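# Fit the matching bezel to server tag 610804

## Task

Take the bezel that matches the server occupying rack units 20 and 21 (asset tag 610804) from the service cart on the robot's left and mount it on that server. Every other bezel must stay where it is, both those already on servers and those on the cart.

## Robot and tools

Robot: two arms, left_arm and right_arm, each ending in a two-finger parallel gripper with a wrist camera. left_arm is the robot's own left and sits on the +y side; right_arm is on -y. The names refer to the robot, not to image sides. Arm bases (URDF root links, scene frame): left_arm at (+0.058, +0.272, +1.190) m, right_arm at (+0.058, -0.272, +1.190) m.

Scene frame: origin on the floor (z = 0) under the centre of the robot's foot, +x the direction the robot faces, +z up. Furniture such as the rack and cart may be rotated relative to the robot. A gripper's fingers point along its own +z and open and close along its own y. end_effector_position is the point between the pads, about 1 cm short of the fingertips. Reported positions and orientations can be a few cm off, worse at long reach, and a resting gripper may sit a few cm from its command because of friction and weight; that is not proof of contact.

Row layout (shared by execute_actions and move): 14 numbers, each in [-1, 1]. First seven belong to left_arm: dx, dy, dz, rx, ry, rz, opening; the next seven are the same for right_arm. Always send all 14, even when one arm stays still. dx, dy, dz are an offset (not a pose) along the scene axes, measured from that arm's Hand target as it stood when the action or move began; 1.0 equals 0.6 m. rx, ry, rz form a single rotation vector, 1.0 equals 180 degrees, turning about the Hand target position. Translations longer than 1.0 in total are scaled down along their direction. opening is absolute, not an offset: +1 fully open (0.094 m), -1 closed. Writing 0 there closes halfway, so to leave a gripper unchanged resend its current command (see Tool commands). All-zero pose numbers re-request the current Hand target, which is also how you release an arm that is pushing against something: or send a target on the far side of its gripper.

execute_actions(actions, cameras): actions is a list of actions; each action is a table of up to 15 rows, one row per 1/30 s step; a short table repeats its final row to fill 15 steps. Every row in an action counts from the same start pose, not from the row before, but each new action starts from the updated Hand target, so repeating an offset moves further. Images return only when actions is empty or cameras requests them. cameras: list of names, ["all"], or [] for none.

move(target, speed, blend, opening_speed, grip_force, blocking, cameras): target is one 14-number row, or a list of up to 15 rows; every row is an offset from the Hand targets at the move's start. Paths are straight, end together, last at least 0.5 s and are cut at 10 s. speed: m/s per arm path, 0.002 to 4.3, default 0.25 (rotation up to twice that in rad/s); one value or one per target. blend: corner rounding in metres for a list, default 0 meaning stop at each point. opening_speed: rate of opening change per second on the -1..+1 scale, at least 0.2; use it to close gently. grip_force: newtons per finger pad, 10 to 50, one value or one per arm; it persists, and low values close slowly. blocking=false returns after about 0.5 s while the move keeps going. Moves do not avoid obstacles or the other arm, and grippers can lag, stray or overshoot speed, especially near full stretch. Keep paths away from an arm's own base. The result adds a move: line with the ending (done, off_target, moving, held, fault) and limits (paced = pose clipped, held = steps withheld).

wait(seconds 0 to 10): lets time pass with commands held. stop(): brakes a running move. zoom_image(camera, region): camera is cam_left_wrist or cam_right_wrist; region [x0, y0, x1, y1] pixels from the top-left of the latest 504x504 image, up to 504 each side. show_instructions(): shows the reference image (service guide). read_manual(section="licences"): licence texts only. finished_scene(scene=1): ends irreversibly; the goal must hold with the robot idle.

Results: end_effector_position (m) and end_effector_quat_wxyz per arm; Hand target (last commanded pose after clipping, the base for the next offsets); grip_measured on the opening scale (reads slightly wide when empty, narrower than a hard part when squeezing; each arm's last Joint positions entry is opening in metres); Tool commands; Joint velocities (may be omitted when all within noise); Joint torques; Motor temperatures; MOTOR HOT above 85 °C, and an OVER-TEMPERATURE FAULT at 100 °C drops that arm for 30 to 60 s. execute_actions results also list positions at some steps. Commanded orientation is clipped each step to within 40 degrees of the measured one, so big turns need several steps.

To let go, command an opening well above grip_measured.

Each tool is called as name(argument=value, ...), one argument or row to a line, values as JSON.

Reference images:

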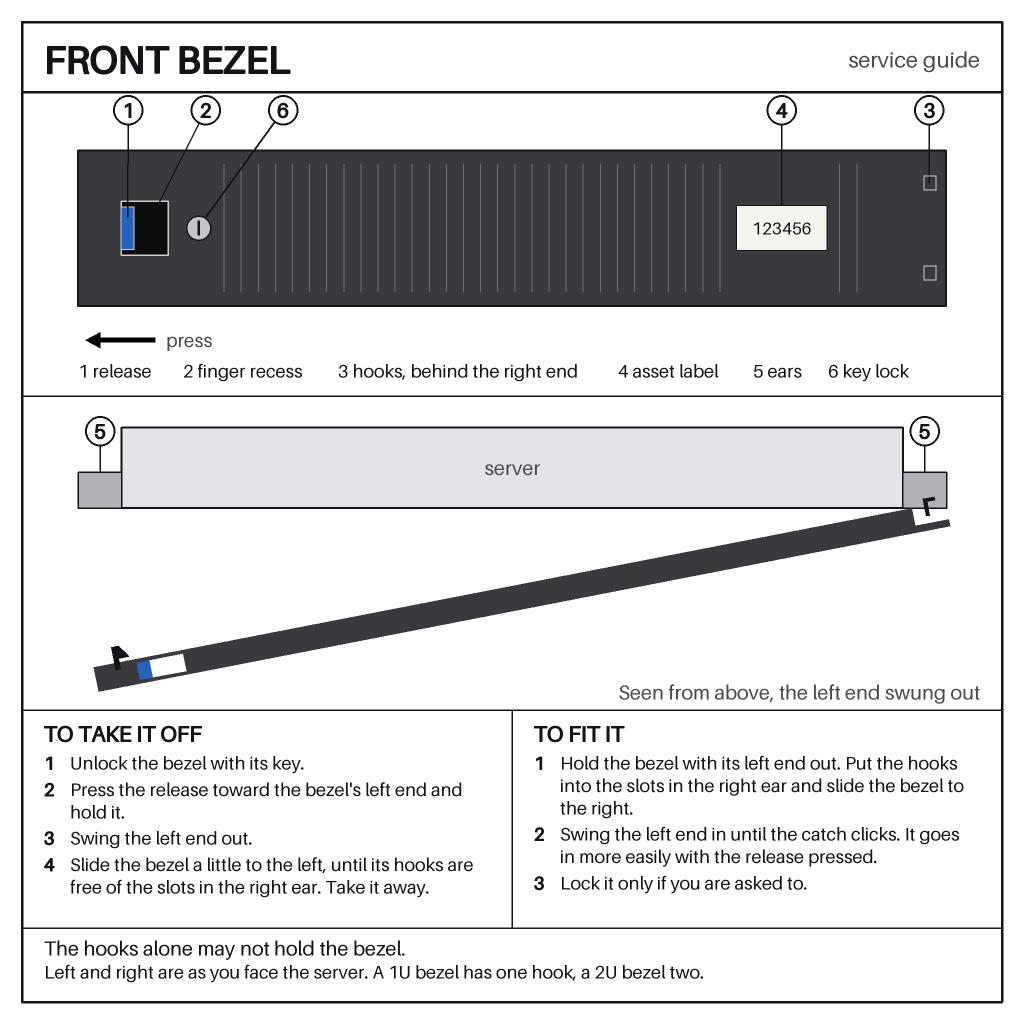

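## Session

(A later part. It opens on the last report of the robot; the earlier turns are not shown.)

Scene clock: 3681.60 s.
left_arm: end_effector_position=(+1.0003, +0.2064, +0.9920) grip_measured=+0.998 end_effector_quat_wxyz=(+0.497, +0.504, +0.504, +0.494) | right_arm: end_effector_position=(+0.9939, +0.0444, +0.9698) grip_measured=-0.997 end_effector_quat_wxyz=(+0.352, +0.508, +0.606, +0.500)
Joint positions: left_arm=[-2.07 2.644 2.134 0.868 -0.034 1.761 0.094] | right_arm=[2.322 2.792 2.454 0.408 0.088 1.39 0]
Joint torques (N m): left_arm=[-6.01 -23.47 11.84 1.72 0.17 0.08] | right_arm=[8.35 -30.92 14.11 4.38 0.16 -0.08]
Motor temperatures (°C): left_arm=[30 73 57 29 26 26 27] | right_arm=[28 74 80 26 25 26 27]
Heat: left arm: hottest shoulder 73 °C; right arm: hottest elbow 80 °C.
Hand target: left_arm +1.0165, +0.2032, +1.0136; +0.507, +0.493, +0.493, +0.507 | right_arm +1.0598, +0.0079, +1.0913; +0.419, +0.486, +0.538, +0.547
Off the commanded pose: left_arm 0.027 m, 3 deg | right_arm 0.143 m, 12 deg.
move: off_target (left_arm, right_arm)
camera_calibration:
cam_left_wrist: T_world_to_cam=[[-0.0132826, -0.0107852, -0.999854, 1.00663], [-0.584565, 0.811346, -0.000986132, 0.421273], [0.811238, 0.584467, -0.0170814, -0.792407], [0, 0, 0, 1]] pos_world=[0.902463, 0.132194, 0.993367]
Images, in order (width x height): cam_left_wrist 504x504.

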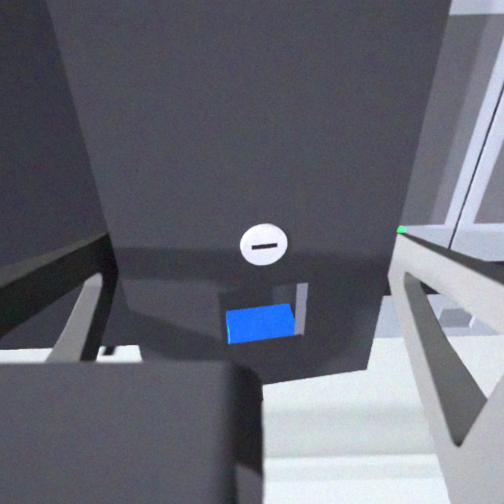

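move(
  target=[0.0115,0.0,-0.010,0,0.0,0,1,0,0,0,0,0,0,-1],
  speed=0.04,
  cameras=["cam_left_wrist"],
)

zoom_image(
  camera="cam_left_wrist",
  region=[60, 180, 440, 380],
)

Scene clock: 3685.20 s.
left_arm: end_effector_position=(+1.0072, +0.2052, +0.9873) grip_measured=+0.998 end_effector_quat_wxyz=(+0.499, +0.502, +0.503, +0.496) | right_arm: end_effector_position=(+0.9939, +0.0444, +0.9698) grip_measured=-0.997 end_effector_quat_wxyz=(+0.352, +0.508, +0.606, +0.500)
Joint positions: left_arm=[-2.07 2.677 2.194 0.846 -0.034 1.761 0.094] | right_arm=[2.322 2.792 2.454 0.408 0.088 1.39 0]
Joint torques (N m): left_arm=[-5.89 -23.47 12.21 1.57 0.24 0.07] | right_arm=[8.47 -31.09 14.06 4.52 0.14 -0.08]
Motor temperatures (°C): left_arm=[30 73 57 29 26 26 27] | right_arm=[28 74 80 26 25 26 27]
Heat: left arm: hottest shoulder 73 °C; right arm: hottest elbow 80 °C.
Hand target: left_arm +1.0235, +0.2033, +1.0077; +0.507, +0.493, +0.492, +0.507 | right_arm +1.0598, +0.0079, +1.0913; +0.419, +0.486, +0.538, +0.547
Off the commanded pose: left_arm 0.026 m, 2 deg | right_arm 0.143 m, 12 deg.
move: off_target (left_arm, right_arm)
camera_calibration:
cam_left_wrist: T_world_to_cam=[[-0.00807495, -0.0110098, -0.999907, 0.99687], [-0.585342, 0.810775, -0.00420022, 0.43037], [0.810746, 0.585254, -0.0129915, -0.801113], [0, 0, 0, 1]] pos_world=[0.909463, 0.130896, 0.988177]
Images, in order (width x height): cam_left_wrist 504x504.

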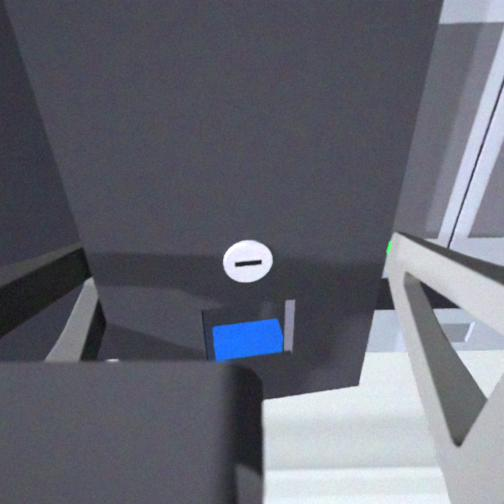

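Scaled by 1.326.

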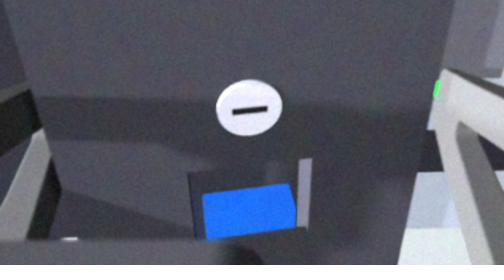

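move(
  target=[0.0,0.0,0.0,0,0.0,0,0.6,0,0,0.0,0,0,0,-1],
  opening_speed=0.2,
  cameras=["cam_left_wrist"],
)

zoom_image(
  camera="cam_left_wrist",
  region=[20, 180, 460, 420],
)

Scene clock: 3690.33 s.
left_arm: end_effector_position=(+1.0072, +0.2053, +0.9880) grip_measured=+0.859 end_effector_quat_wxyz=(+0.499, +0.502, +0.502, +0.497) | right_arm: end_effector_position=(+0.9939, +0.0444, +0.9698) grip_measured=-0.997 end_effector_quat_wxyz=(+0.352, +0.508, +0.606, +0.500)
Joint positions: left_arm=[-2.07 2.677 2.194 0.849 -0.034 1.761 0.087] | right_arm=[2.322 2.792 2.454 0.408 0.088 1.39 0]
Joint torques (N m): left_arm=[-5.95 -23.65 12.26 1.44 0.24 0.07] | right_arm=[8.41 -30.74 13.94 4.46 0.11 -0.09]
Motor temperatures (°C): left_arm=[30 73 58 29 26 26 27] | right_arm=[28 74 80 26 25 26 27]
Heat: left arm: hottest shoulder 73 °C; right arm: hottest elbow 80 °C.
Hand target: left_arm +1.0235, +0.2032, +1.0077; +0.507, +0.493, +0.492, +0.507 | right_arm +1.0598, +0.0078, +1.0913; +0.419, +0.486, +0.538, +0.547
Off the commanded pose: left_arm 0.026 m, 2 deg | right_arm 0.143 m, 12 deg.
move: off_target (left_arm, right_arm)
camera_calibration:
cam_left_wrist: T_world_to_cam=[[-0.00501494, -0.011156, -0.999925, 0.994532], [-0.585517, 0.810637, -0.00610763, 0.432353], [0.810645, 0.585442, -0.0105973, -0.803466], [0, 0, 0, 1]] pos_world=[0.909463, 0.130996, 0.988583]
Images, in order (width x height): cam_left_wrist 504x504.

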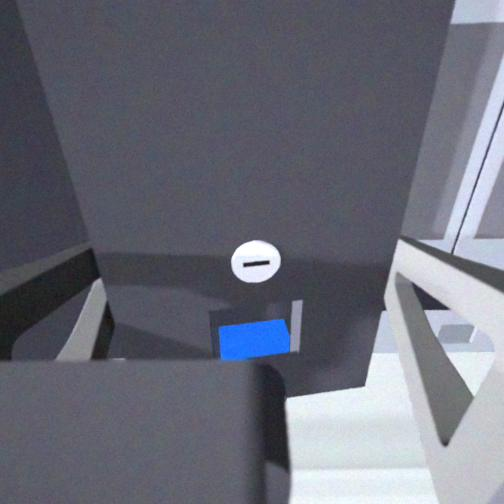

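Scaled by 1.145.

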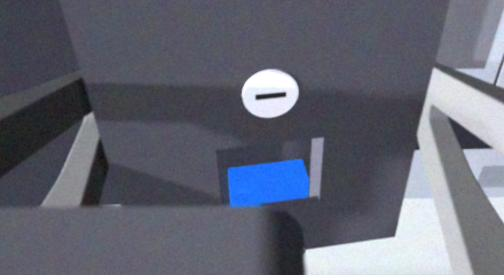

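move(
  target=[
    [0.0,0.0,0.01,0,0.0,0,0.6,-0.16,0,-0.1,0,0,0,-1],
    [0.0,0.0,0.01,0,0.0,0,0.6,-0.4,-0.1,-0.12,0,0,0,-1],
  ],
  speed=0.12,
  blend=0.03,
  cameras=["all"],
)

Scene clock: 3697.27 s.
left_arm: end_effector_position=(+1.0072, +0.2053, +0.9881) grip_measured=+0.859 end_effector_quat_wxyz=(+0.499, +0.501, +0.502, +0.497) | right_arm: end_effector_position=(+0.8045, -0.0350, +0.9925) grip_measured=-0.997 end_effector_quat_wxyz=(+0.400, +0.492, +0.556, +0.538)
Joint positions: left_arm=[-2.07 2.677 2.194 0.85 -0.034 1.761 0.087] | right_arm=[2.298 2.458 1.458 1.231 0.072 1.39 0]
Joint torques (N m): left_arm=[-5.95 -24.7 10.93 1.47 0.18 0.08] | right_arm=[6.48 -21.95 3.41 2.84 -0.17 0.01]
Motor temperatures (°C): left_arm=[30 74 60 29 26 26 28] | right_arm=[28 74 78 26 25 26 27]
Heat: left arm: hottest shoulder 74 °C; right arm: hottest elbow 78 °C.
Hand target: left_arm +1.0235, +0.2032, +1.0137; +0.507, +0.493, +0.492, +0.507 | right_arm +0.8198, -0.0522, +1.0194; +0.420, +0.486, +0.537, +0.547
Off the commanded pose: left_arm 0.030 m, 2 deg | right_arm 0.035 m, 3 deg.
move: off_target (left_arm, right_arm)
camera_calibration:
cam_left_wrist: T_world_to_cam=[[-0.00465455, -0.0111439, -0.999927, 0.994305], [-0.585562, 0.810603, -0.00630822, 0.432598], [0.810614, 0.58549, -0.0102984, -0.803739], [0, 0, 0, 1]] pos_world=[0.909463, 0.130997, 0.988684]
cam_right_wrist: T_world_to_cam=[[-0.121796, 0.071061, -0.990008, 1.08428], [-0.731833, 0.667378, 0.137937, 0.478622], [0.670512, 0.741321, -0.029279, -0.356422], [0, 0, 0, 1]] pos_world=[0.721317, -0.132248, 0.996992]

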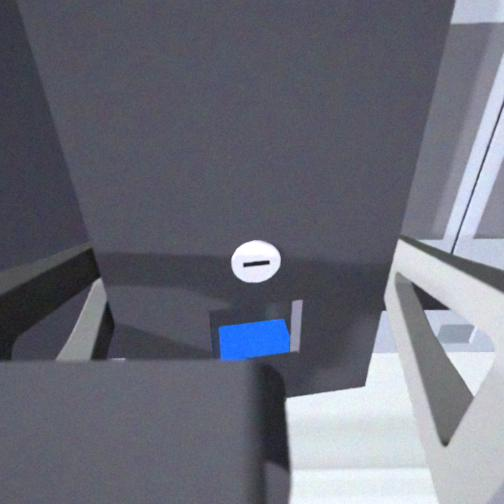

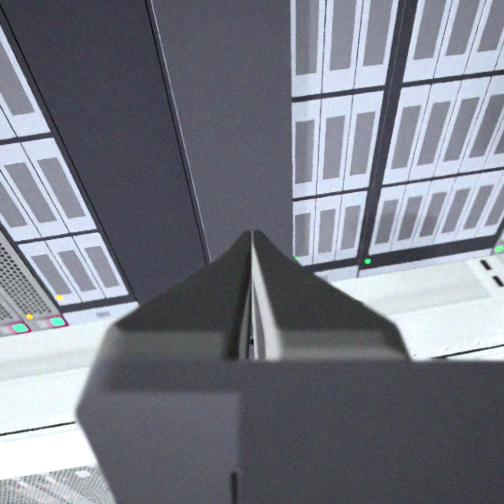

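move(
  target=[0.0,0.0,0.0,0,0.0,0,0.6,0.0,-0.2,0.0,0,0,0,-1],
  speed=0.2,
  cameras=["cam_right_wrist"],
)

zoom_image(
  camera="cam_right_wrist",
  region=[100, 60, 350, 310],
)

Scene clock: 3702.33 s.
left_arm: end_effector_position=(+1.0072, +0.2053, +0.9881) grip_measured=+0.859 end_effector_quat_wxyz=(+0.499, +0.501, +0.502, +0.497) | right_arm: end_effector_position=(+0.8121, -0.1716, +0.9934) grip_measured=-0.997 end_effector_quat_wxyz=(+0.410, +0.494, +0.553, +0.531)
Joint positions: left_arm=[-2.07 2.677 2.194 0.85 -0.034 1.761 0.087] | right_arm=[2.092 2.373 1.353 1.26 -0.106 1.427 0]
Joint velocities: left_arm=[-0.015 0.005 0.002 -0.022 -0.022 -0.154 -0.001] | right_arm=[within noise]
Joint torques (N m): left_arm=[-6.07 -24.76 10.89 1.44 0.19 0.08] | right_arm=[6.07 -21.66 2.77 2.97 -0.1 0.18]
Motor temperatures (°C): left_arm=[30 74 60 28 26 26 28] | right_arm=[28 73 75 26 25 26 27]
Heat: left arm: hottest shoulder 74 °C; right arm: hottest elbow 75 °C.
Hand target: left_arm +1.0235, +0.2032, +1.0137; +0.507, +0.493, +0.492, +0.507 | right_arm +0.8198, -0.1720, +1.0194; +0.419, +0.486, +0.537, +0.547
Off the commanded pose: left_arm 0.030 m, 2 deg | right_arm 0.027 m, 3 deg.
move: off_target (left_arm, right_arm)
camera_calibration:
cam_right_wrist: T_world_to_cam=[[-0.114222, 0.0613668, -0.991558, 1.08958], [-0.717667, 0.685064, 0.12507, 0.579533], [0.686955, 0.725894, -0.0342086, -0.271342], [0, 0, 0, 1]] pos_world=[0.726765, -0.266915, 0.998613]
Images, in order (width x height): cam_right_wrist 504x504.

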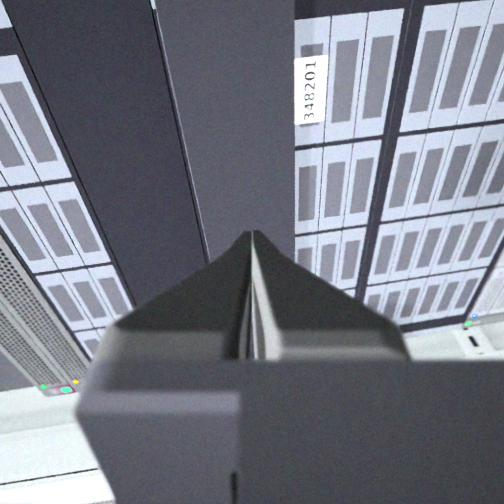

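Scaled by 2.016.

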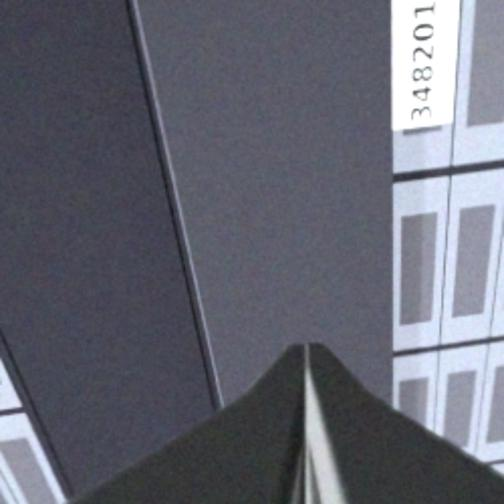

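move(
  target=[0.0,0.0,0.0,0,0.0,0,0.6,-0.08,-0.05,0.05,0,0,-0.25,-1],
  speed=0.3,
  cameras=["cam_right_wrist"],
)

zoom_image(
  camera="cam_right_wrist",
  region=[100, 0, 350, 250],
)

Scene clock: 3706.40 s.
left_arm: end_effector_position=(+1.0072, +0.2053, +0.9881) grip_measured=+0.859 end_effector_quat_wxyz=(+0.499, +0.501, +0.502, +0.497) | right_arm: end_effector_position=(+0.7643, -0.2122, +1.0353) grip_measured=-0.997 end_effector_quat_wxyz=(+0.592, +0.661, +0.322, +0.331)
Joint positions: left_arm=[-2.07 2.677 2.194 0.85 -0.034 1.761 0.087] | right_arm=[2.255 2.373 1.333 1.525 0.812 1.337 0]
Joint torques (N m): left_arm=[-5.95 -24.7 10.92 1.48 0.17 0.07] | right_arm=[8.53 -19.43 4.59 2.65 0.02 -0.1]
Motor temperatures (°C): left_arm=[30 75 60 28 26 26 28] | right_arm=[28 73 72 26 25 26 27]
Heat: left arm: hottest shoulder 75 °C; right arm: hottest shoulder 73 °C.
Hand target: left_arm +1.0235, +0.2032, +1.0137; +0.507, +0.493, +0.492, +0.507 | right_arm +0.7718, -0.2022, +1.0493; +0.597, +0.655, +0.310, +0.344
Off the commanded pose: left_arm 0.030 m, 2 deg | right_arm 0.019 m, 2 deg.
move: off_target (left_arm, right_arm)
camera_calibration:
cam_right_wrist: T_world_to_cam=[[-0.0296371, 0.101617, -0.994382, 1.07493], [-0.0179378, 0.994605, 0.102174, 0.122376], [0.9994, 0.0208652, -0.0276545, -0.602862], [0, 0, 0, 1]] pos_world=[0.636553, -0.218367, 1.03971]
Images, in order (width x height): cam_right_wrist 504x504.

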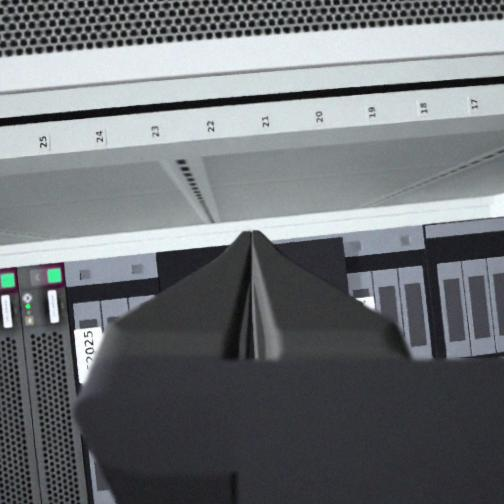

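Scaled by 2.016.

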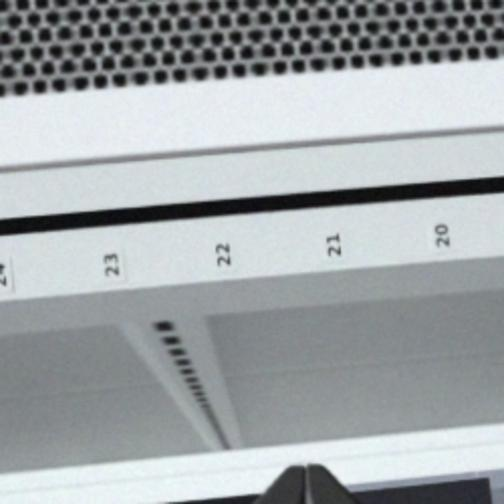

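move(
  target=[0.0,0.0,0.0,0,0.0,0,0.6,0.1,0.1,-0.05,0,0,0.0,-1],
  speed=0.3,
  cameras=["cam_right_wrist"],
)

zoom_image(
  camera="cam_right_wrist",
  region=[120, 50, 400, 250],
)

Scene clock: 3714.17 s.
left_arm: end_effector_position=(+1.0072, +0.2053, +0.9881) grip_measured=+0.859 end_effector_quat_wxyz=(+0.499, +0.501, +0.502, +0.497) | right_arm: end_effector_position=(+0.8225, -0.1497, +1.0119) grip_measured=-0.997 end_effector_quat_wxyz=(+0.594, +0.658, +0.313, +0.341)
Joint positions: left_arm=[-2.07 2.677 2.194 0.85 -0.034 1.761 0.087] | right_arm=[2.314 2.532 1.657 1.417 0.856 1.296 0]
Joint torques (N m): left_arm=[-5.95 -24.59 10.92 1.5 0.18 0.07] | right_arm=[8.53 -20.19 6.97 1.17 -0.04 -0.12]
Motor temperatures (°C): left_arm=[30 75 61 28 26 26 28] | right_arm=[28 72 69 26 25 26 27]
Heat: left arm: hottest shoulder 75 °C; right arm: hottest shoulder 72 °C.
Hand target: left_arm +1.0235, +0.2032, +1.0137; +0.507, +0.493, +0.492, +0.507 | right_arm +0.8317, -0.1422, +1.0192; +0.597, +0.655, +0.310, +0.344
Off the commanded pose: left_arm 0.030 m, 2 deg | right_arm 0.014 m, 1 deg.
move: off_target (left_arm, right_arm)
camera_calibration:
cam_right_wrist: T_world_to_cam=[[-0.00296898, 0.108559, -0.994086, 1.02584], [-0.0213195, 0.993857, 0.108598, 0.0598301], [0.999768, 0.0215158, -0.000636314, -0.690479], [0, 0, 0, 1]] pos_world=[0.69464, -0.155971, 1.01284]
Images, in order (width x height): cam_right_wrist 504x504.

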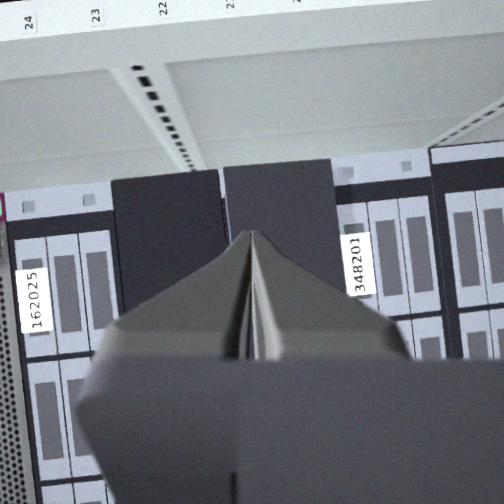

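Scaled by 1.800.

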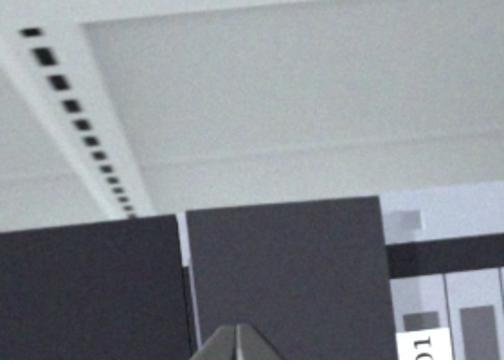

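move(
  target=[0.0,0.0,0.01,0,0.0,0,0.6,0.0,0.0,0.0,0,0,0.0,-1],
  speed=0.05,
  cameras=["cam_right_wrist"],
)

zoom_image(
  camera="cam_right_wrist",
  region=[120, 50, 400, 250],
)

Scene clock: 3723.60 s.
left_arm: end_effector_position=(+1.0072, +0.2053, +0.9881) grip_measured=+0.859 end_effector_quat_wxyz=(+0.499, +0.501, +0.502, +0.497) | right_arm: end_effector_position=(+0.8227, -0.1497, +1.0121) grip_measured=-0.997 end_effector_quat_wxyz=(+0.594, +0.658, +0.313, +0.341)
Joint positions: left_arm=[-2.07 2.677 2.194 0.85 -0.034 1.761 0.087] | right_arm=[2.314 2.532 1.658 1.417 0.856 1.295 0]
Joint torques (N m): left_arm=[-6.07 -25.76 9.7 1.46 0.12 0.09] | right_arm=[8.76 -20.25 6.84 1.11 -0.01 -0.14]
Motor temperatures (°C): left_arm=[30 75 61 28 26 26 29] | right_arm=[28 70 66 26 25 26 27]
Heat: left arm: hottest shoulder 75 °C; right arm: hottest shoulder 70 °C.
Hand target: left_arm +1.0235, +0.2032, +1.0195; +0.507, +0.493, +0.492, +0.507 | right_arm +0.8318, -0.1422, +1.0193; +0.597, +0.655, +0.310, +0.344
Off the commanded pose: left_arm 0.036 m, 2 deg | right_arm 0.014 m, 1 deg.
move: off_target (left_arm, right_arm)
camera_calibration:
cam_right_wrist: T_world_to_cam=[[-0.00274106, 0.108158, -0.99413, 1.02586], [-0.0211463, 0.993905, 0.108192, 0.0600116], [0.999773, 0.0213187, -0.000437217, -0.690916], [0, 0, 0, 1]] pos_world=[0.69484, -0.155871, 1.01304]
Images, in order (width x height): cam_right_wrist 504x504.

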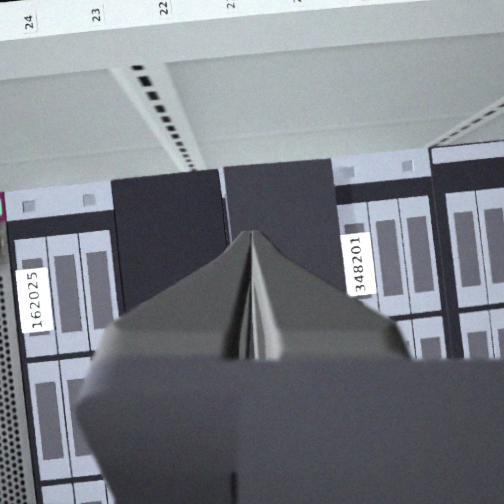

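Scaled by 1.800.

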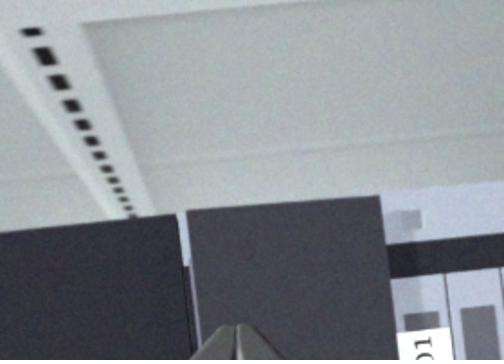

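move(
  target=[0.0,0.0,0.012,0,0.0,0,0.6,0.0,0.0,0.0,0,0,0.0,-1],
  speed=0.05,
)

move(
  target=[0.0,0.0,0.01,0,0.0,0,0.6,0.0,0.0,0.0,0,0,0.0,-1],
  speed=0.05,
  cameras=["all"],
)

Scene clock: 3730.77 s.
left_arm: end_effector_position=(+1.0075, +0.2052, +0.9892) grip_measured=+0.859 end_effector_quat_wxyz=(+0.500, +0.501, +0.502, +0.497) | right_arm: end_effector_position=(+0.8227, -0.1497, +1.0121) grip_measured=-0.997 end_effector_quat_wxyz=(+0.594, +0.658, +0.313, +0.341)
Joint positions: left_arm=[-2.071 2.676 2.194 0.85 -0.034 1.761 0.087] | right_arm=[2.314 2.532 1.658 1.417 0.856 1.295 0]
Joint torques (N m): left_arm=[-6.24 -26.93 8.38 1.43 0.07 0.09] | right_arm=[8.47 -20.37 6.9 1.13 -0.05 -0.14]
Motor temperatures (°C): left_arm=[30 75 60 28 26 26 29] | right_arm=[28 70 65 26 25 26 27]
Heat: left arm: hottest shoulder 75 °C; right arm: hottest shoulder 70 °C.
Hand target: left_arm +1.0234, +0.2029, +1.0267; +0.507, +0.493, +0.492, +0.507 | right_arm +0.8318, -0.1422, +1.0193; +0.597, +0.655, +0.310, +0.344
Off the commanded pose: left_arm 0.041 m, 2 deg | right_arm 0.014 m, 1 deg.
move: off_target (left_arm, right_arm)

Scene clock: 3731.47 s.
left_arm: end_effector_position=(+1.0069, +0.2054, +0.9894) grip_measured=+0.859 end_effector_quat_wxyz=(+0.497, +0.504, +0.505, +0.494) | right_arm: end_effector_position=(+0.8227, -0.1497, +1.0121) grip_measured=-0.997 end_effector_quat_wxyz=(+0.594, +0.658, +0.313, +0.341)
Joint positions: left_arm=[-2.071 2.666 2.181 0.842 -0.034 1.76 0.087] | right_arm=[2.314 2.532 1.658 1.417 0.856 1.295 0]
Joint torques (N m): left_arm=[-6.36 -27.16 8.31 1.7 0.03 0.1] | right_arm=[8.76 -20.31 6.84 1.11 -0.02 -0.13]
Motor temperatures (°C): left_arm=[30 75 60 28 26 26 29] | right_arm=[28 69 64 26 25 26 27]
Heat: left arm: hottest shoulder 75 °C; right arm: hottest shoulder 69 °C.
Hand target: left_arm +1.0234, +0.2031, +1.0327; +0.507, +0.493, +0.492, +0.507 | right_arm +0.8318, -0.1422, +1.0193; +0.597, +0.655, +0.310, +0.344
Off the commanded pose: left_arm 0.046 m, 3 deg | right_arm 0.014 m, 1 deg.
move: off_target (left_arm, right_arm)
camera_calibration:
cam_left_wrist: T_world_to_cam=[[-0.0144358, -0.0112364, -0.999833, 1.0054], [-0.584384, 0.811477, -0.000682137, 0.425516], [0.811349, 0.584276, -0.0182807, -0.796186], [0, 0, 0, 1]] pos_world=[0.909163, 0.131193, 0.990964]
cam_right_wrist: T_world_to_cam=[[-0.00274106, 0.108158, -0.99413, 1.02586], [-0.0211463, 0.993905, 0.108192, 0.0600116], [0.999773, 0.0213187, -0.000437217, -0.690916], [0, 0, 0, 1]] pos_world=[0.69484, -0.155871, 1.01304]

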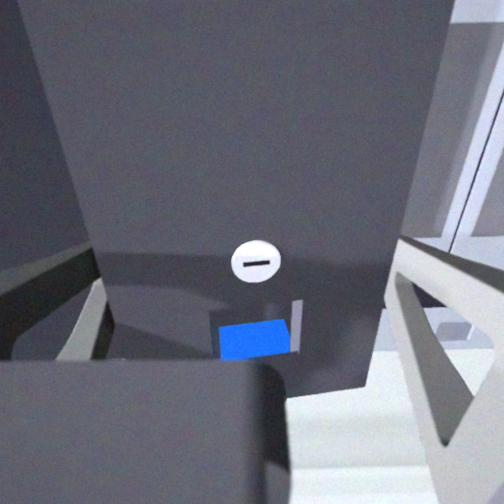

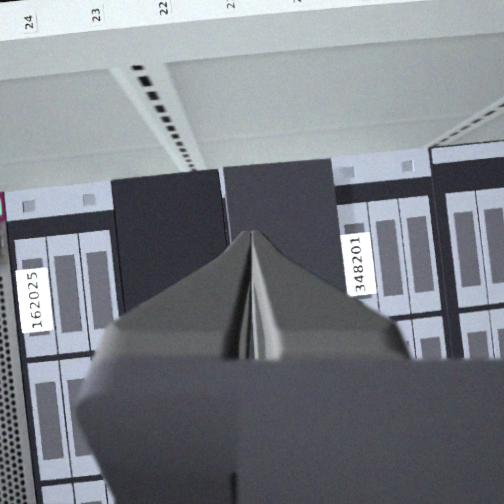

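move(
  target=[0.006,0.0,0.012,0,-0.006,0,0.6,0.0,0.0,0.0,0,0,0.0,-1],
  speed=0.05,
)

move(
  target=[0.006,0.0,0.012,0,0.0,0,0.6,0.0,0.0,0.0,0,0,0.0,-1],
  speed=0.05,
  cameras=["all"],
)

zoom_image(
  camera="cam_right_wrist",
  region=[120, 50, 400, 250],
)

Scene clock: 3734.90 s.
left_arm: end_effector_position=(+1.0069, +0.2054, +0.9894) grip_measured=+0.859 end_effector_quat_wxyz=(+0.497, +0.504, +0.505, +0.494) | right_arm: end_effector_position=(+0.8227, -0.1497, +1.0121) grip_measured=-0.997 end_effector_quat_wxyz=(+0.594, +0.658, +0.313, +0.341)
Joint positions: left_arm=[-2.071 2.666 2.181 0.842 -0.034 1.76 0.087] | right_arm=[2.314 2.532 1.658 1.417 0.856 1.295 0]
Joint torques (N m): left_arm=[-6.42 -27.16 9.31 1.95 0.14 0.1] | right_arm=[8.76 -20.13 6.93 1.22 -0.05 -0.15]
Motor temperatures (°C): left_arm=[30 73 60 28 26 26 29] | right_arm=[28 69 64 26 25 26 27]
Heat: left arm: hottest shoulder 73 °C; right arm: hottest shoulder 69 °C.
Hand target: left_arm +1.0270, +0.2031, +1.0398; +0.512, +0.489, +0.488, +0.512 | right_arm +0.8318, -0.1422, +1.0193; +0.597, +0.655, +0.310, +0.344
Off the commanded pose: left_arm 0.054 m, 4 deg | right_arm 0.014 m, 1 deg.
move: off_target (left_arm, right_arm)

Scene clock: 3735.60 s.
left_arm: end_effector_position=(+1.0073, +0.2052, +0.9903) grip_measured=+0.859 end_effector_quat_wxyz=(+0.497, +0.504, +0.504, +0.494) | right_arm: end_effector_position=(+0.8227, -0.1497, +1.0121) grip_measured=-0.997 end_effector_quat_wxyz=(+0.594, +0.658, +0.313, +0.341)
Joint positions: left_arm=[-2.071 2.665 2.181 0.841 -0.034 1.76 0.087] | right_arm=[2.314 2.532 1.658 1.417 0.856 1.295 0]
Joint torques (N m): left_arm=[-6.53 -27.75 9.21 1.62 0.1 0.11] | right_arm=[8.64 -20.19 6.94 1.24 -0.04 -0.16]
Motor temperatures (°C): left_arm=[30 73 60 28 26 26 29] | right_arm=[28 69 64 26 25 26 27]
Heat: left arm: hottest shoulder 73 °C; right arm: hottest shoulder 69 °C.
Hand target: left_arm +1.0306, +0.2029, +1.0472; +0.512, +0.488, +0.488, +0.512 | right_arm +0.8318, -0.1422, +1.0193; +0.597, +0.655, +0.310, +0.344
Off the commanded pose: left_arm 0.061 m, 4 deg | right_arm 0.014 m, 1 deg.
move: off_target (left_arm, right_arm)
camera_calibration:
cam_left_wrist: T_world_to_cam=[[-0.0140429, -0.0114413, -0.999836, 1.00597], [-0.584161, 0.811637, -0.00108305, 0.426029], [0.811516, 0.58405, -0.0180813, -0.796616], [0, 0, 0, 1]] pos_world=[0.909463, 0.130993, 0.991864]
cam_right_wrist: T_world_to_cam=[[-0.00274106, 0.108158, -0.99413, 1.02586], [-0.0211463, 0.993905, 0.108192, 0.0600116], [0.999773, 0.0213187, -0.000437217, -0.690916], [0, 0, 0, 1]] pos_world=[0.69484, -0.155871, 1.01304]

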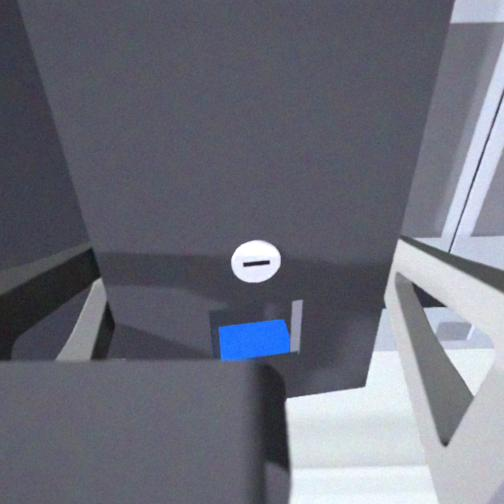

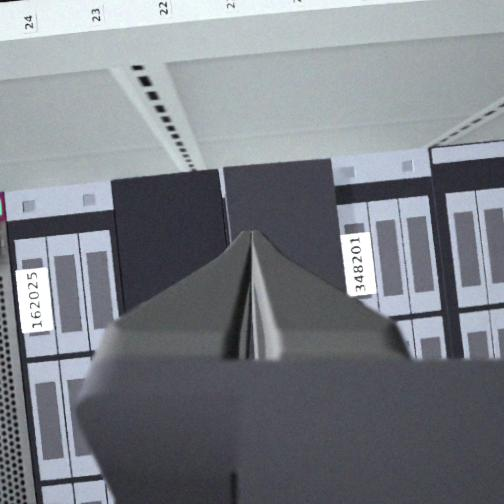

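Scaled by 1.800.

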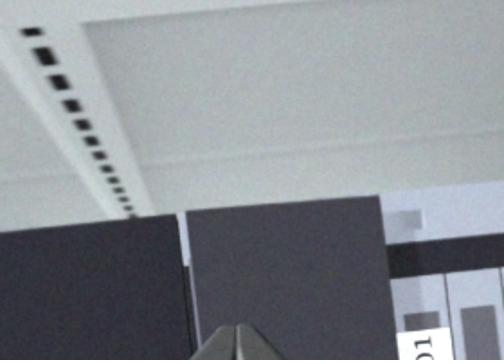

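move(
  target=[0.006,0.0,0.02,0,-0.0,0,0.6,0.0,0.0,0.0,0,0,0.0,-1],
  speed=0.05,
)

move(
  target=[0.006,0.0,0.02,0,0.0,0,0.6,0.0,0.0,0.0,0,0,0.0,-1],
  speed=0.05,
  cameras=["all"],
)

zoom_image(
  camera="cam_right_wrist",
  region=[120, 50, 400, 250],
)

Scene clock: 3738.80 s.
left_arm: end_effector_position=(+1.0070, +0.2052, +0.9911) grip_measured=+0.859 end_effector_quat_wxyz=(+0.494, +0.507, +0.508, +0.490) | right_arm: end_effector_position=(+0.8227, -0.1497, +1.0121) grip_measured=-0.997 end_effector_quat_wxyz=(+0.594, +0.658, +0.313, +0.341)
Joint positions: left_arm=[-2.072 2.653 2.167 0.829 -0.038 1.76 0.087] | right_arm=[2.314 2.532 1.658 1.417 0.856 1.295 0]
Joint torques (N m): left_arm=[-6.65 -28.63 9.43 1.66 0.13 0.13] | right_arm=[8.82 -20.42 6.79 1.03 -0.03 -0.16]
Motor temperatures (°C): left_arm=[30 73 59 28 26 26 29] | right_arm=[28 69 63 26 25 26 27]
Heat: left arm: hottest shoulder 73 °C; right arm: hottest shoulder 69 °C.
Hand target: left_arm +1.0343, +0.2030, +1.0592; +0.512, +0.488, +0.488, +0.512 | right_arm +0.8318, -0.1422, +1.0193; +0.597, +0.655, +0.310, +0.344
Off the commanded pose: left_arm 0.073 m, 5 deg | right_arm 0.014 m, 1 deg.
move: off_target (left_arm, right_arm)

Scene clock: 3739.50 s.
left_arm: end_effector_position=(+1.0064, +0.2053, +0.9918) grip_measured=+0.859 end_effector_quat_wxyz=(+0.490, +0.511, +0.512, +0.486) | right_arm: end_effector_position=(+0.8227, -0.1497, +1.0121) grip_measured=-0.997 end_effector_quat_wxyz=(+0.594, +0.658, +0.313, +0.341)
Joint positions: left_arm=[-2.072 2.639 2.151 0.815 -0.042 1.759 0.087] | right_arm=[2.314 2.532 1.658 1.417 0.856 1.295 0]
Joint torques (N m): left_arm=[-6.77 -29.27 9.77 1.78 0.18 0.15] | right_arm=[8.53 -20.37 6.78 1.16 -0.06 -0.14]
Motor temperatures (°C): left_arm=[30 73 59 28 26 26 29] | right_arm=[28 68 63 26 25 26 27]
Heat: left arm: hottest shoulder 73 °C; right arm: hottest shoulder 68 °C.
Hand target: left_arm +1.0379, +0.2032, +1.0712; +0.512, +0.488, +0.488, +0.512 | right_arm +0.8318, -0.1422, +1.0193; +0.597, +0.655, +0.310, +0.344
Off the commanded pose: left_arm 0.085 m, 5 deg | right_arm 0.014 m, 1 deg.
move: off_target (left_arm, right_arm)
camera_calibration:
cam_left_wrist: T_world_to_cam=[[-0.0444095, -0.0126472, -0.998933, 1.03735], [-0.584256, 0.811418, 0.0157011, 0.408927], [0.810354, 0.58433, -0.0434239, -0.769744], [0, 0, 0, 1]] pos_world=[0.908752, 0.131093, 0.9964]
cam_right_wrist: T_world_to_cam=[[-0.00274106, 0.108158, -0.99413, 1.02586], [-0.0211463, 0.993905, 0.108192, 0.0600116], [0.999773, 0.0213187, -0.000437217, -0.690916], [0, 0, 0, 1]] pos_world=[0.69484, -0.155871, 1.01304]

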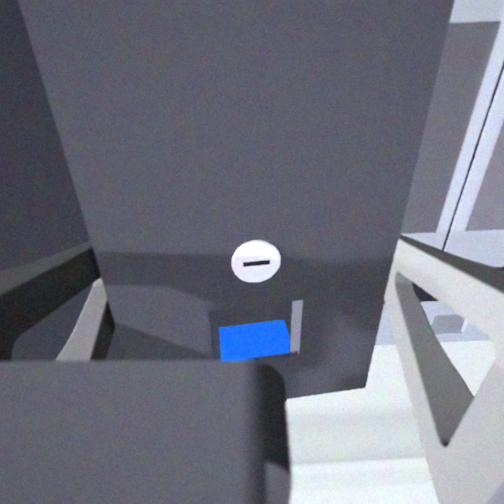

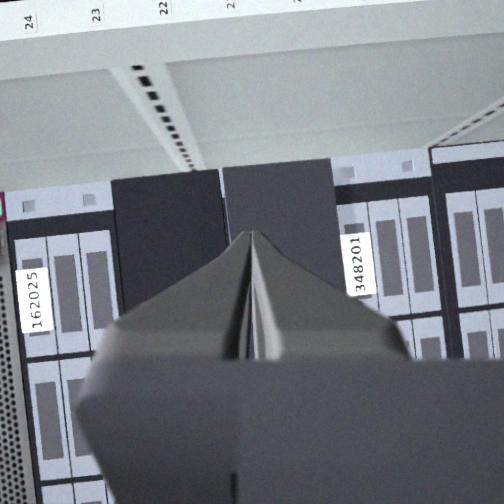

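Scaled by 1.800.

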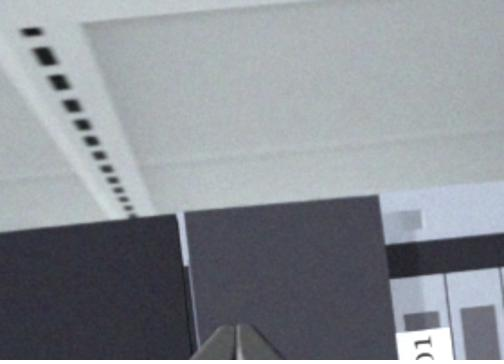

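move(
  target=[0.006,0.0,0.025,0,-0.01,0,0.6,0.0,0.0,0.0,0,0,0.0,-1],
  speed=0.05,
)

move(
  target=[0.006,0.0,0.025,0,-0.01,0,0.6,0.0,0.0,0.0,0,0,0.0,-1],
  speed=0.05,
  cameras=["all"],
)

zoom_image(
  camera="cam_right_wrist",
  region=[120, 50, 400, 250],
)

Scene clock: 3744.50 s.
left_arm: end_effector_position=(+1.0062, +0.2051, +0.9922) grip_measured=+0.859 end_effector_quat_wxyz=(+0.490, +0.512, +0.513, +0.485) | right_arm: end_effector_position=(+0.8227, -0.1497, +1.0121) grip_measured=-0.997 end_effector_quat_wxyz=(+0.594, +0.658, +0.313, +0.341)
Joint positions: left_arm=[-2.073 2.636 2.147 0.814 -0.042 1.758 0.087] | right_arm=[2.314 2.532 1.658 1.417 0.856 1.295 0]
Joint torques (N m): left_arm=[-6.95 -29.63 10.71 2.43 0.35 0.18] | right_arm=[8.82 -20.89 6.84 1.21 -0.06 -0.1]
Motor temperatures (°C): left_arm=[30 73 59 28 26 26 29] | right_arm=[28 68 62 26 25 26 27]
Heat: left arm: hottest shoulder 73 °C; right arm: hottest shoulder 68 °C.
Hand target: left_arm +1.0415, +0.2029, +1.0863; +0.519, +0.480, +0.479, +0.519 | right_arm +0.8318, -0.1422, +1.0193; +0.597, +0.655, +0.310, +0.344
Off the commanded pose: left_arm 0.100 m, 7 deg | right_arm 0.014 m, 1 deg.
move: off_target (left_arm, right_arm)

Scene clock: 3745.20 s.
left_arm: end_effector_position=(+1.0063, +0.2051, +0.9926) grip_measured=+0.859 end_effector_quat_wxyz=(+0.490, +0.512, +0.513, +0.485) | right_arm: end_effector_position=(+0.8227, -0.1497, +1.0121) grip_measured=-0.997 end_effector_quat_wxyz=(+0.594, +0.658, +0.313, +0.341)
Joint positions: left_arm=[-2.073 2.636 2.147 0.814 -0.042 1.758 0.087] | right_arm=[2.314 2.532 1.658 1.417 0.856 1.295 0]
Joint torques (N m): left_arm=[-6.95 -30.04 11.43 2.99 0.51 0.2] | right_arm=[8.12 -19.96 6.83 1.24 -0.03 -0.16]
Motor temperatures (°C): left_arm=[30 74 58 28 26 26 29] | right_arm=[28 68 62 26 25 26 27]
Heat: left arm: hottest shoulder 74 °C; right arm: hottest shoulder 68 °C.
Hand target: left_arm +1.0450, +0.2030, +1.1012; +0.527, +0.472, +0.471, +0.527 | right_arm +0.8318, -0.1422, +1.0193; +0.597, +0.655, +0.310, +0.344
Off the commanded pose: left_arm 0.115 m, 9 deg | right_arm 0.014 m, 1 deg.
move: off_target (left_arm, right_arm)
camera_calibration:
cam_left_wrist: T_world_to_cam=[[-0.0465728, -0.0130442, -0.99883, 1.04025], [-0.583587, 0.81188, 0.0166084, 0.407305], [0.810714, 0.583678, -0.045424, -0.767727], [0, 0, 0, 1]] pos_world=[0.908552, 0.130991, 0.997395]
cam_right_wrist: T_world_to_cam=[[-0.00274106, 0.108158, -0.99413, 1.02586], [-0.0211463, 0.993905, 0.108192, 0.0600116], [0.999773, 0.0213187, -0.000437217, -0.690916], [0, 0, 0, 1]] pos_world=[0.69484, -0.155871, 1.01304]

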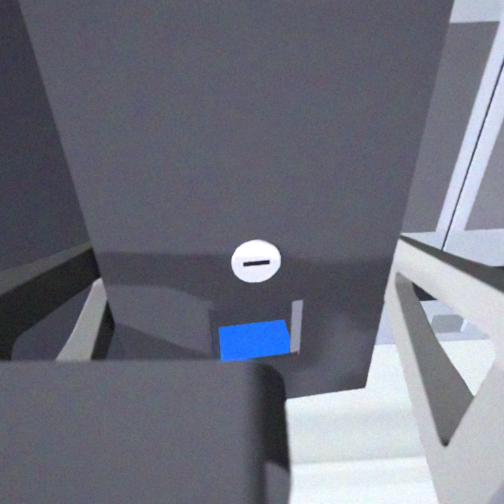

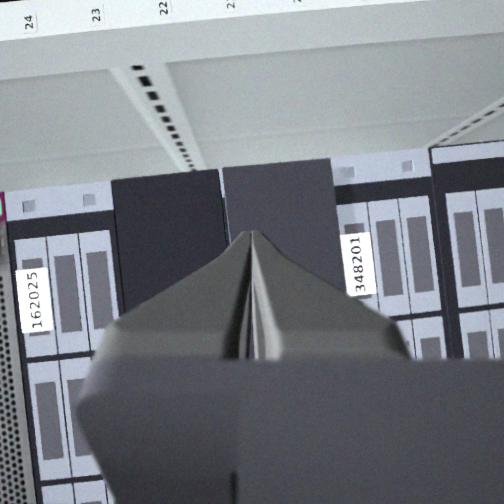

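Scaled by 1.800.

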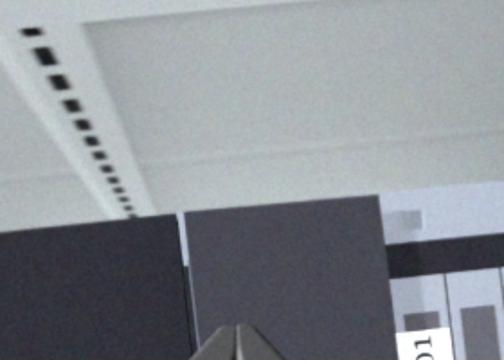

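move(
  target=[0.0,0.0,0.04,0,-0.0,0,0.6,0.0,0.0,0.0,0,0,0.0,-1],
  speed=0.05,
)

move(
  target=[0.0,0.0,0.03,0,-0.0,0,0.6,0.0,0.0,0.0,0,0,0.0,-1],
  speed=0.05,
  cameras=["cam_right_wrist"],
)

zoom_image(
  camera="cam_right_wrist",
  region=[120, 50, 400, 250],
)

Scene clock: 3751.33 s.
left_arm: end_effector_position=(+1.0063, +0.2048, +1.0021) grip_measured=+0.859 end_effector_quat_wxyz=(+0.485, +0.518, +0.509, +0.487) | right_arm: end_effector_position=(+0.8227, -0.1497, +1.0121) grip_measured=-0.997 end_effector_quat_wxyz=(+0.594, +0.658, +0.313, +0.341)
Joint positions: left_arm=[-2.075 2.608 2.119 0.809 -0.042 1.775 0.087] | right_arm=[2.314 2.532 1.658 1.417 0.856 1.295 0]
Joint torques (N m): left_arm=[-7.3 -31.68 10.5 2.8 0.38 0.04] | right_arm=[8.94 -20.31 6.91 1.11 -0.02 -0.15]
Motor temperatures (°C): left_arm=[30 77 58 29 26 26 29] | right_arm=[28 67 61 26 25 26 27]
Heat: left arm: hottest shoulder 77 °C; right arm: hottest shoulder 67 °C.
Hand target: left_arm +1.0450, +0.2032, +1.1251; +0.527, +0.472, +0.471, +0.527 | right_arm +0.8318, -0.1422, +1.0193; +0.597, +0.655, +0.310, +0.344
Off the commanded pose: left_arm 0.129 m, 9 deg | right_arm 0.014 m, 1 deg.
move: off_target (left_arm, right_arm)

Scene clock: 3752.13 s.
left_arm: end_effector_position=(+1.0056, +0.2040, +1.0142) grip_measured=+0.859 end_effector_quat_wxyz=(+0.477, +0.527, +0.504, +0.490) | right_arm: end_effector_position=(+0.8227, -0.1497, +1.0121) grip_measured=-0.997 end_effector_quat_wxyz=(+0.594, +0.658, +0.313, +0.341)
Joint positions: left_arm=[-2.079 2.57 2.079 0.801 -0.045 1.801 0.087] | right_arm=[2.314 2.532 1.658 1.417 0.856 1.295 0]
Joint torques (N m): left_arm=[-7.18 -31.85 10.76 2.85 0.43 -0.23] | right_arm=[8.82 -20.6 6.86 1.09 -0.06 -0.15]
Motor temperatures (°C): left_arm=[30 77 58 29 26 26 29] | right_arm=[28 67 61 26 25 26 27]
Heat: left arm: hottest shoulder 77 °C; right arm: hottest shoulder 67 °C.
Hand target: left_arm +1.0450, +0.2030, +1.1431; +0.527, +0.472, +0.471, +0.527 | right_arm +0.8318, -0.1422, +1.0193; +0.597, +0.655, +0.310, +0.344
Off the commanded pose: left_arm 0.135 m, 10 deg | right_arm 0.014 m, 1 deg.
move: off_target (left_arm, right_arm)
camera_calibration:
cam_right_wrist: T_world_to_cam=[[-0.00274106, 0.108158, -0.99413, 1.02586], [-0.0211463, 0.993905, 0.108192, 0.0600116], [0.999773, 0.0213187, -0.000437217, -0.690916], [0, 0, 0, 1]] pos_world=[0.69484, -0.155871, 1.01304]
Images, in order (width x height): cam_right_wrist 504x504.

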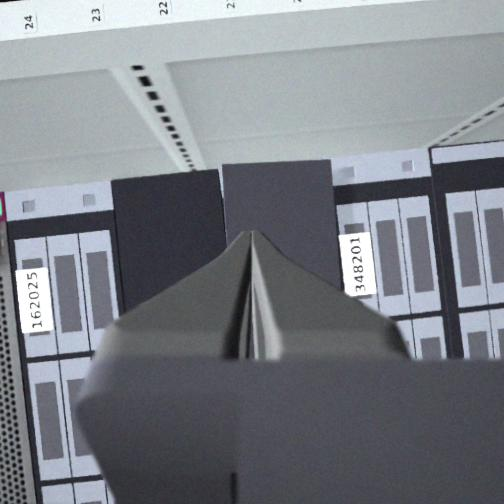

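Scaled by 1.800.

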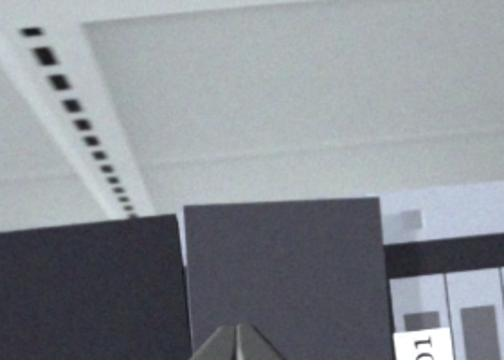

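move(
  target=[0.0,0.0,-0.09,0,-0.0,0,0.6,0.0,0.0,0.0,0,0,0.0,-1],
  speed=0.1,
)

move(
  target=[0.0,0.0,-0.03,0,-0.0,0,0.6,0.0,0.0,0.0,0,0,0.0,-1],
  speed=0.05,
  cameras=["cam_right_wrist"],
)

Scene clock: 3757.17 s.
left_arm: end_effector_position=(+1.0046, +0.2030, +1.0117) grip_measured=+0.858 end_effector_quat_wxyz=(+0.482, +0.522, +0.498, +0.497) | right_arm: end_effector_position=(+0.8227, -0.1497, +1.0121) grip_measured=-0.997 end_effector_quat_wxyz=(+0.594, +0.658, +0.313, +0.341)
Joint positions: left_arm=[-2.079 2.589 2.093 0.828 -0.042 1.804 0.087] | right_arm=[2.314 2.532 1.658 1.417 0.856 1.295 0]
Joint torques (N m): left_arm=[-6.36 -26.17 14.78 3.06 0.77 -0.32] | right_arm=[8.53 -20.25 6.82 1.18 -0.03 -0.14]
Motor temperatures (°C): left_arm=[30 78 58 29 26 26 29] | right_arm=[28 67 60 26 25 26 27]
Heat: left arm: hottest shoulder 78 °C; right arm: hottest shoulder 67 °C.
Hand target: left_arm +1.0450, +0.2030, +1.0891; +0.527, +0.472, +0.471, +0.527 | right_arm +0.8318, -0.1422, +1.0193; +0.597, +0.655, +0.310, +0.344
Off the commanded pose: left_arm 0.087 m, 9 deg | right_arm 0.014 m, 1 deg.
move: off_target (left_arm, right_arm)

Scene clock: 3757.97 s.
left_arm: end_effector_position=(+1.0046, +0.2033, +1.0102) grip_measured=+0.858 end_effector_quat_wxyz=(+0.490, +0.512, +0.490, +0.507) | right_arm: end_effector_position=(+0.8227, -0.1497, +1.0121) grip_measured=-0.997 end_effector_quat_wxyz=(+0.594, +0.658, +0.313, +0.341)
Joint positions: left_arm=[-2.077 2.615 2.119 0.865 -0.037 1.806 0.087] | right_arm=[2.314 2.532 1.658 1.417 0.856 1.295 0]
Joint torques (N m): left_arm=[-6.18 -25.17 15.45 2.02 0.71 -0.35] | right_arm=[8.82 -20.84 6.82 1.11 -0.01 -0.12]
Motor temperatures (°C): left_arm=[30 78 58 29 26 26 29] | right_arm=[28 67 60 26 25 26 27]
Heat: left arm: hottest shoulder 78 °C; right arm: hottest shoulder 67 °C.
Hand target: left_arm +1.0450, +0.2032, +1.0710; +0.527, +0.472, +0.471, +0.527 | right_arm +0.8318, -0.1422, +1.0193; +0.597, +0.655, +0.310, +0.344
Off the commanded pose: left_arm 0.073 m, 7 deg | right_arm 0.014 m, 1 deg.
move: off_target (left_arm, right_arm)
camera_calibration:
cam_right_wrist: T_world_to_cam=[[-0.00274106, 0.108158, -0.99413, 1.02586], [-0.0211463, 0.993905, 0.108192, 0.0600116], [0.999773, 0.0213187, -0.000437217, -0.690916], [0, 0, 0, 1]] pos_world=[0.69484, -0.155871, 1.01304]
Images, in order (width x height): cam_right_wrist 504x504.

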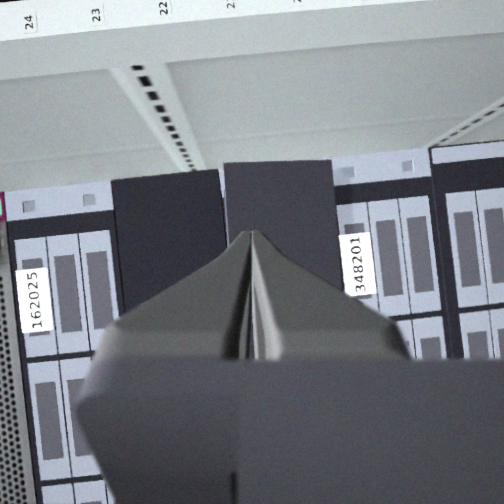

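move(
  target=[-0.02,0.0,-0.03,0,-0.0,0,0.6,0.0,0.0,0.0,0,0,0.0,-1],
  speed=0.05,
)

move(
  target=[0.0,0.0,-0.012,0,0.01,0,0.6,0.0,0.0,0.0,0,0,0.0,-1],
  speed=0.05,
  cameras=["cam_right_wrist"],
)

Scene clock: 3761.37 s.
left_arm: end_effector_position=(+1.0012, +0.2042, +0.9893) grip_measured=+0.858 end_effector_quat_wxyz=(+0.500, +0.502, +0.504, +0.494) | right_arm: end_effector_position=(+0.8227, -0.1497, +1.0121) grip_measured=-0.997 end_effector_quat_wxyz=(+0.594, +0.658, +0.313, +0.341)
Joint positions: left_arm=[-2.072 2.657 2.151 0.867 -0.033 1.757 0.087] | right_arm=[2.314 2.532 1.658 1.417 0.856 1.295 0]
Joint torques (N m): left_arm=[-6.3 -25.76 13.34 2.82 0.58 0.17] | right_arm=[8.47 -21.07 6.84 1.2 -0.05 -0.17]
Motor temperatures (°C): left_arm=[30 76 58 29 26 26 29] | right_arm=[28 66 60 26 25 26 27]
Heat: left arm: hottest shoulder 76 °C; right arm: hottest shoulder 66 °C.
Hand target: left_arm +1.0330, +0.2029, +1.0531; +0.527, +0.472, +0.471, +0.527 | right_arm +0.8318, -0.1422, +1.0193; +0.597, +0.655, +0.310, +0.344
Off the commanded pose: left_arm 0.071 m, 7 deg | right_arm 0.014 m, 1 deg.
move: off_target (left_arm, right_arm)

Scene clock: 3762.13 s.
left_arm: end_effector_position=(+1.0011, +0.2043, +0.9875) grip_measured=+0.858 end_effector_quat_wxyz=(+0.499, +0.503, +0.507, +0.491) | right_arm: end_effector_position=(+0.8227, -0.1497, +1.0121) grip_measured=-0.997 end_effector_quat_wxyz=(+0.594, +0.658, +0.313, +0.341)
Joint positions: left_arm=[-2.072 2.657 2.151 0.86 -0.036 1.753 0.087] | right_arm=[2.314 2.532 1.658 1.417 0.856 1.295 0]
Joint torques (N m): left_arm=[-6.3 -25.99 12.75 2.03 0.44 0.17] | right_arm=[8.53 -20.19 6.89 1.14 -0.06 -0.15]
Motor temperatures (°C): left_arm=[30 76 58 29 26 26 29] | right_arm=[28 66 60 26 25 26 27]
Heat: left arm: hottest shoulder 76 °C; right arm: hottest shoulder 66 °C.
Hand target: left_arm +1.0330, +0.2029, +1.0459; +0.519, +0.480, +0.480, +0.519 | right_arm +0.8318, -0.1422, +1.0193; +0.597, +0.655, +0.310, +0.344
Off the commanded pose: left_arm 0.067 m, 6 deg | right_arm 0.014 m, 1 deg.
move: off_target (left_arm, right_arm)
camera_calibration:
cam_right_wrist: T_world_to_cam=[[-0.00274106, 0.108158, -0.99413, 1.02586], [-0.0211463, 0.993905, 0.108192, 0.0600116], [0.999773, 0.0213187, -0.000437217, -0.690916], [0, 0, 0, 1]] pos_world=[0.69484, -0.155871, 1.01304]
Images, in order (width x height): cam_right_wrist 504x504.

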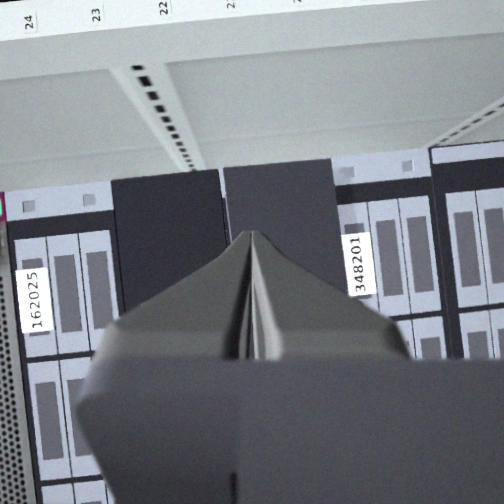

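move(
  target=[0.02,0.0,0.085,0,-0.01,0,0.6,0.0,0.0,0.0,0,0,0.0,-1],
  speed=0.05,
)

move(
  target=[0.0,0.0,0.01,0,0.0,0,0.6,0.0,0.0,0.0,0,0,0.0,-1],
  speed=0.02,
)

Scene clock: 3767.13 s.
left_arm: end_effector_position=(+1.0075, +0.2052, +0.9997) grip_measured=+0.858 end_effector_quat_wxyz=(+0.493, +0.509, +0.502, +0.495) | right_arm: end_effector_position=(+0.8227, -0.1497, +1.0121) grip_measured=-0.997 end_effector_quat_wxyz=(+0.594, +0.658, +0.313, +0.341)
Joint positions: left_arm=[-2.073 2.637 2.151 0.836 -0.037 1.775 0.087] | right_arm=[2.314 2.532 1.658 1.417 0.856 1.295 0]
Joint torques (N m): left_arm=[-6.95 -29.68 11.19 2.3 0.39 0.02] | right_arm=[8.47 -20.89 6.98 1.18 -0.05 -0.15]
Motor temperatures (°C): left_arm=[30 75 58 29 26 26 29] | right_arm=[28 66 59 26 25 26 27]
Heat: left arm: hottest shoulder 75 °C; right arm: hottest shoulder 66 °C.
Hand target: left_arm +1.0451, +0.2029, +1.0970; +0.527, +0.472, +0.471, +0.527 | right_arm +0.8318, -0.1422, +1.0193; +0.597, +0.655, +0.310, +0.344
Off the commanded pose: left_arm 0.104 m, 8 deg | right_arm 0.014 m, 1 deg.
move: off_target (left_arm, right_arm)

Scene clock: 3767.83 s.
left_arm: end_effector_position=(+1.0076, +0.2052, +0.9999) grip_measured=+0.858 end_effector_quat_wxyz=(+0.493, +0.509, +0.502, +0.495) | right_arm: end_effector_position=(+0.8227, -0.1497, +1.0121) grip_measured=-0.997 end_effector_quat_wxyz=(+0.594, +0.658, +0.313, +0.341)
Joint positions: left_arm=[-2.073 2.636 2.151 0.836 -0.037 1.775 0.087] | right_arm=[2.314 2.532 1.658 1.417 0.856 1.295 0]
Joint torques (N m): left_arm=[-7 -30.62 10.55 2.19 0.34 0.02] | right_arm=[9.11 -20.84 6.84 1.21 -0.05 -0.14]
Motor temperatures (°C): left_arm=[30 75 58 29 26 26 29] | right_arm=[28 66 59 26 25 26 27]
Heat: left arm: hottest shoulder 75 °C; right arm: hottest shoulder 66 °C.
Hand target: left_arm +1.0450, +0.2029, +1.1030; +0.527, +0.472, +0.471, +0.527 | right_arm +0.8318, -0.1422, +1.0193; +0.597, +0.655, +0.310, +0.344
Off the commanded pose: left_arm 0.110 m, 8 deg | right_arm 0.014 m, 1 deg.
move: off_target (left_arm, right_arm)


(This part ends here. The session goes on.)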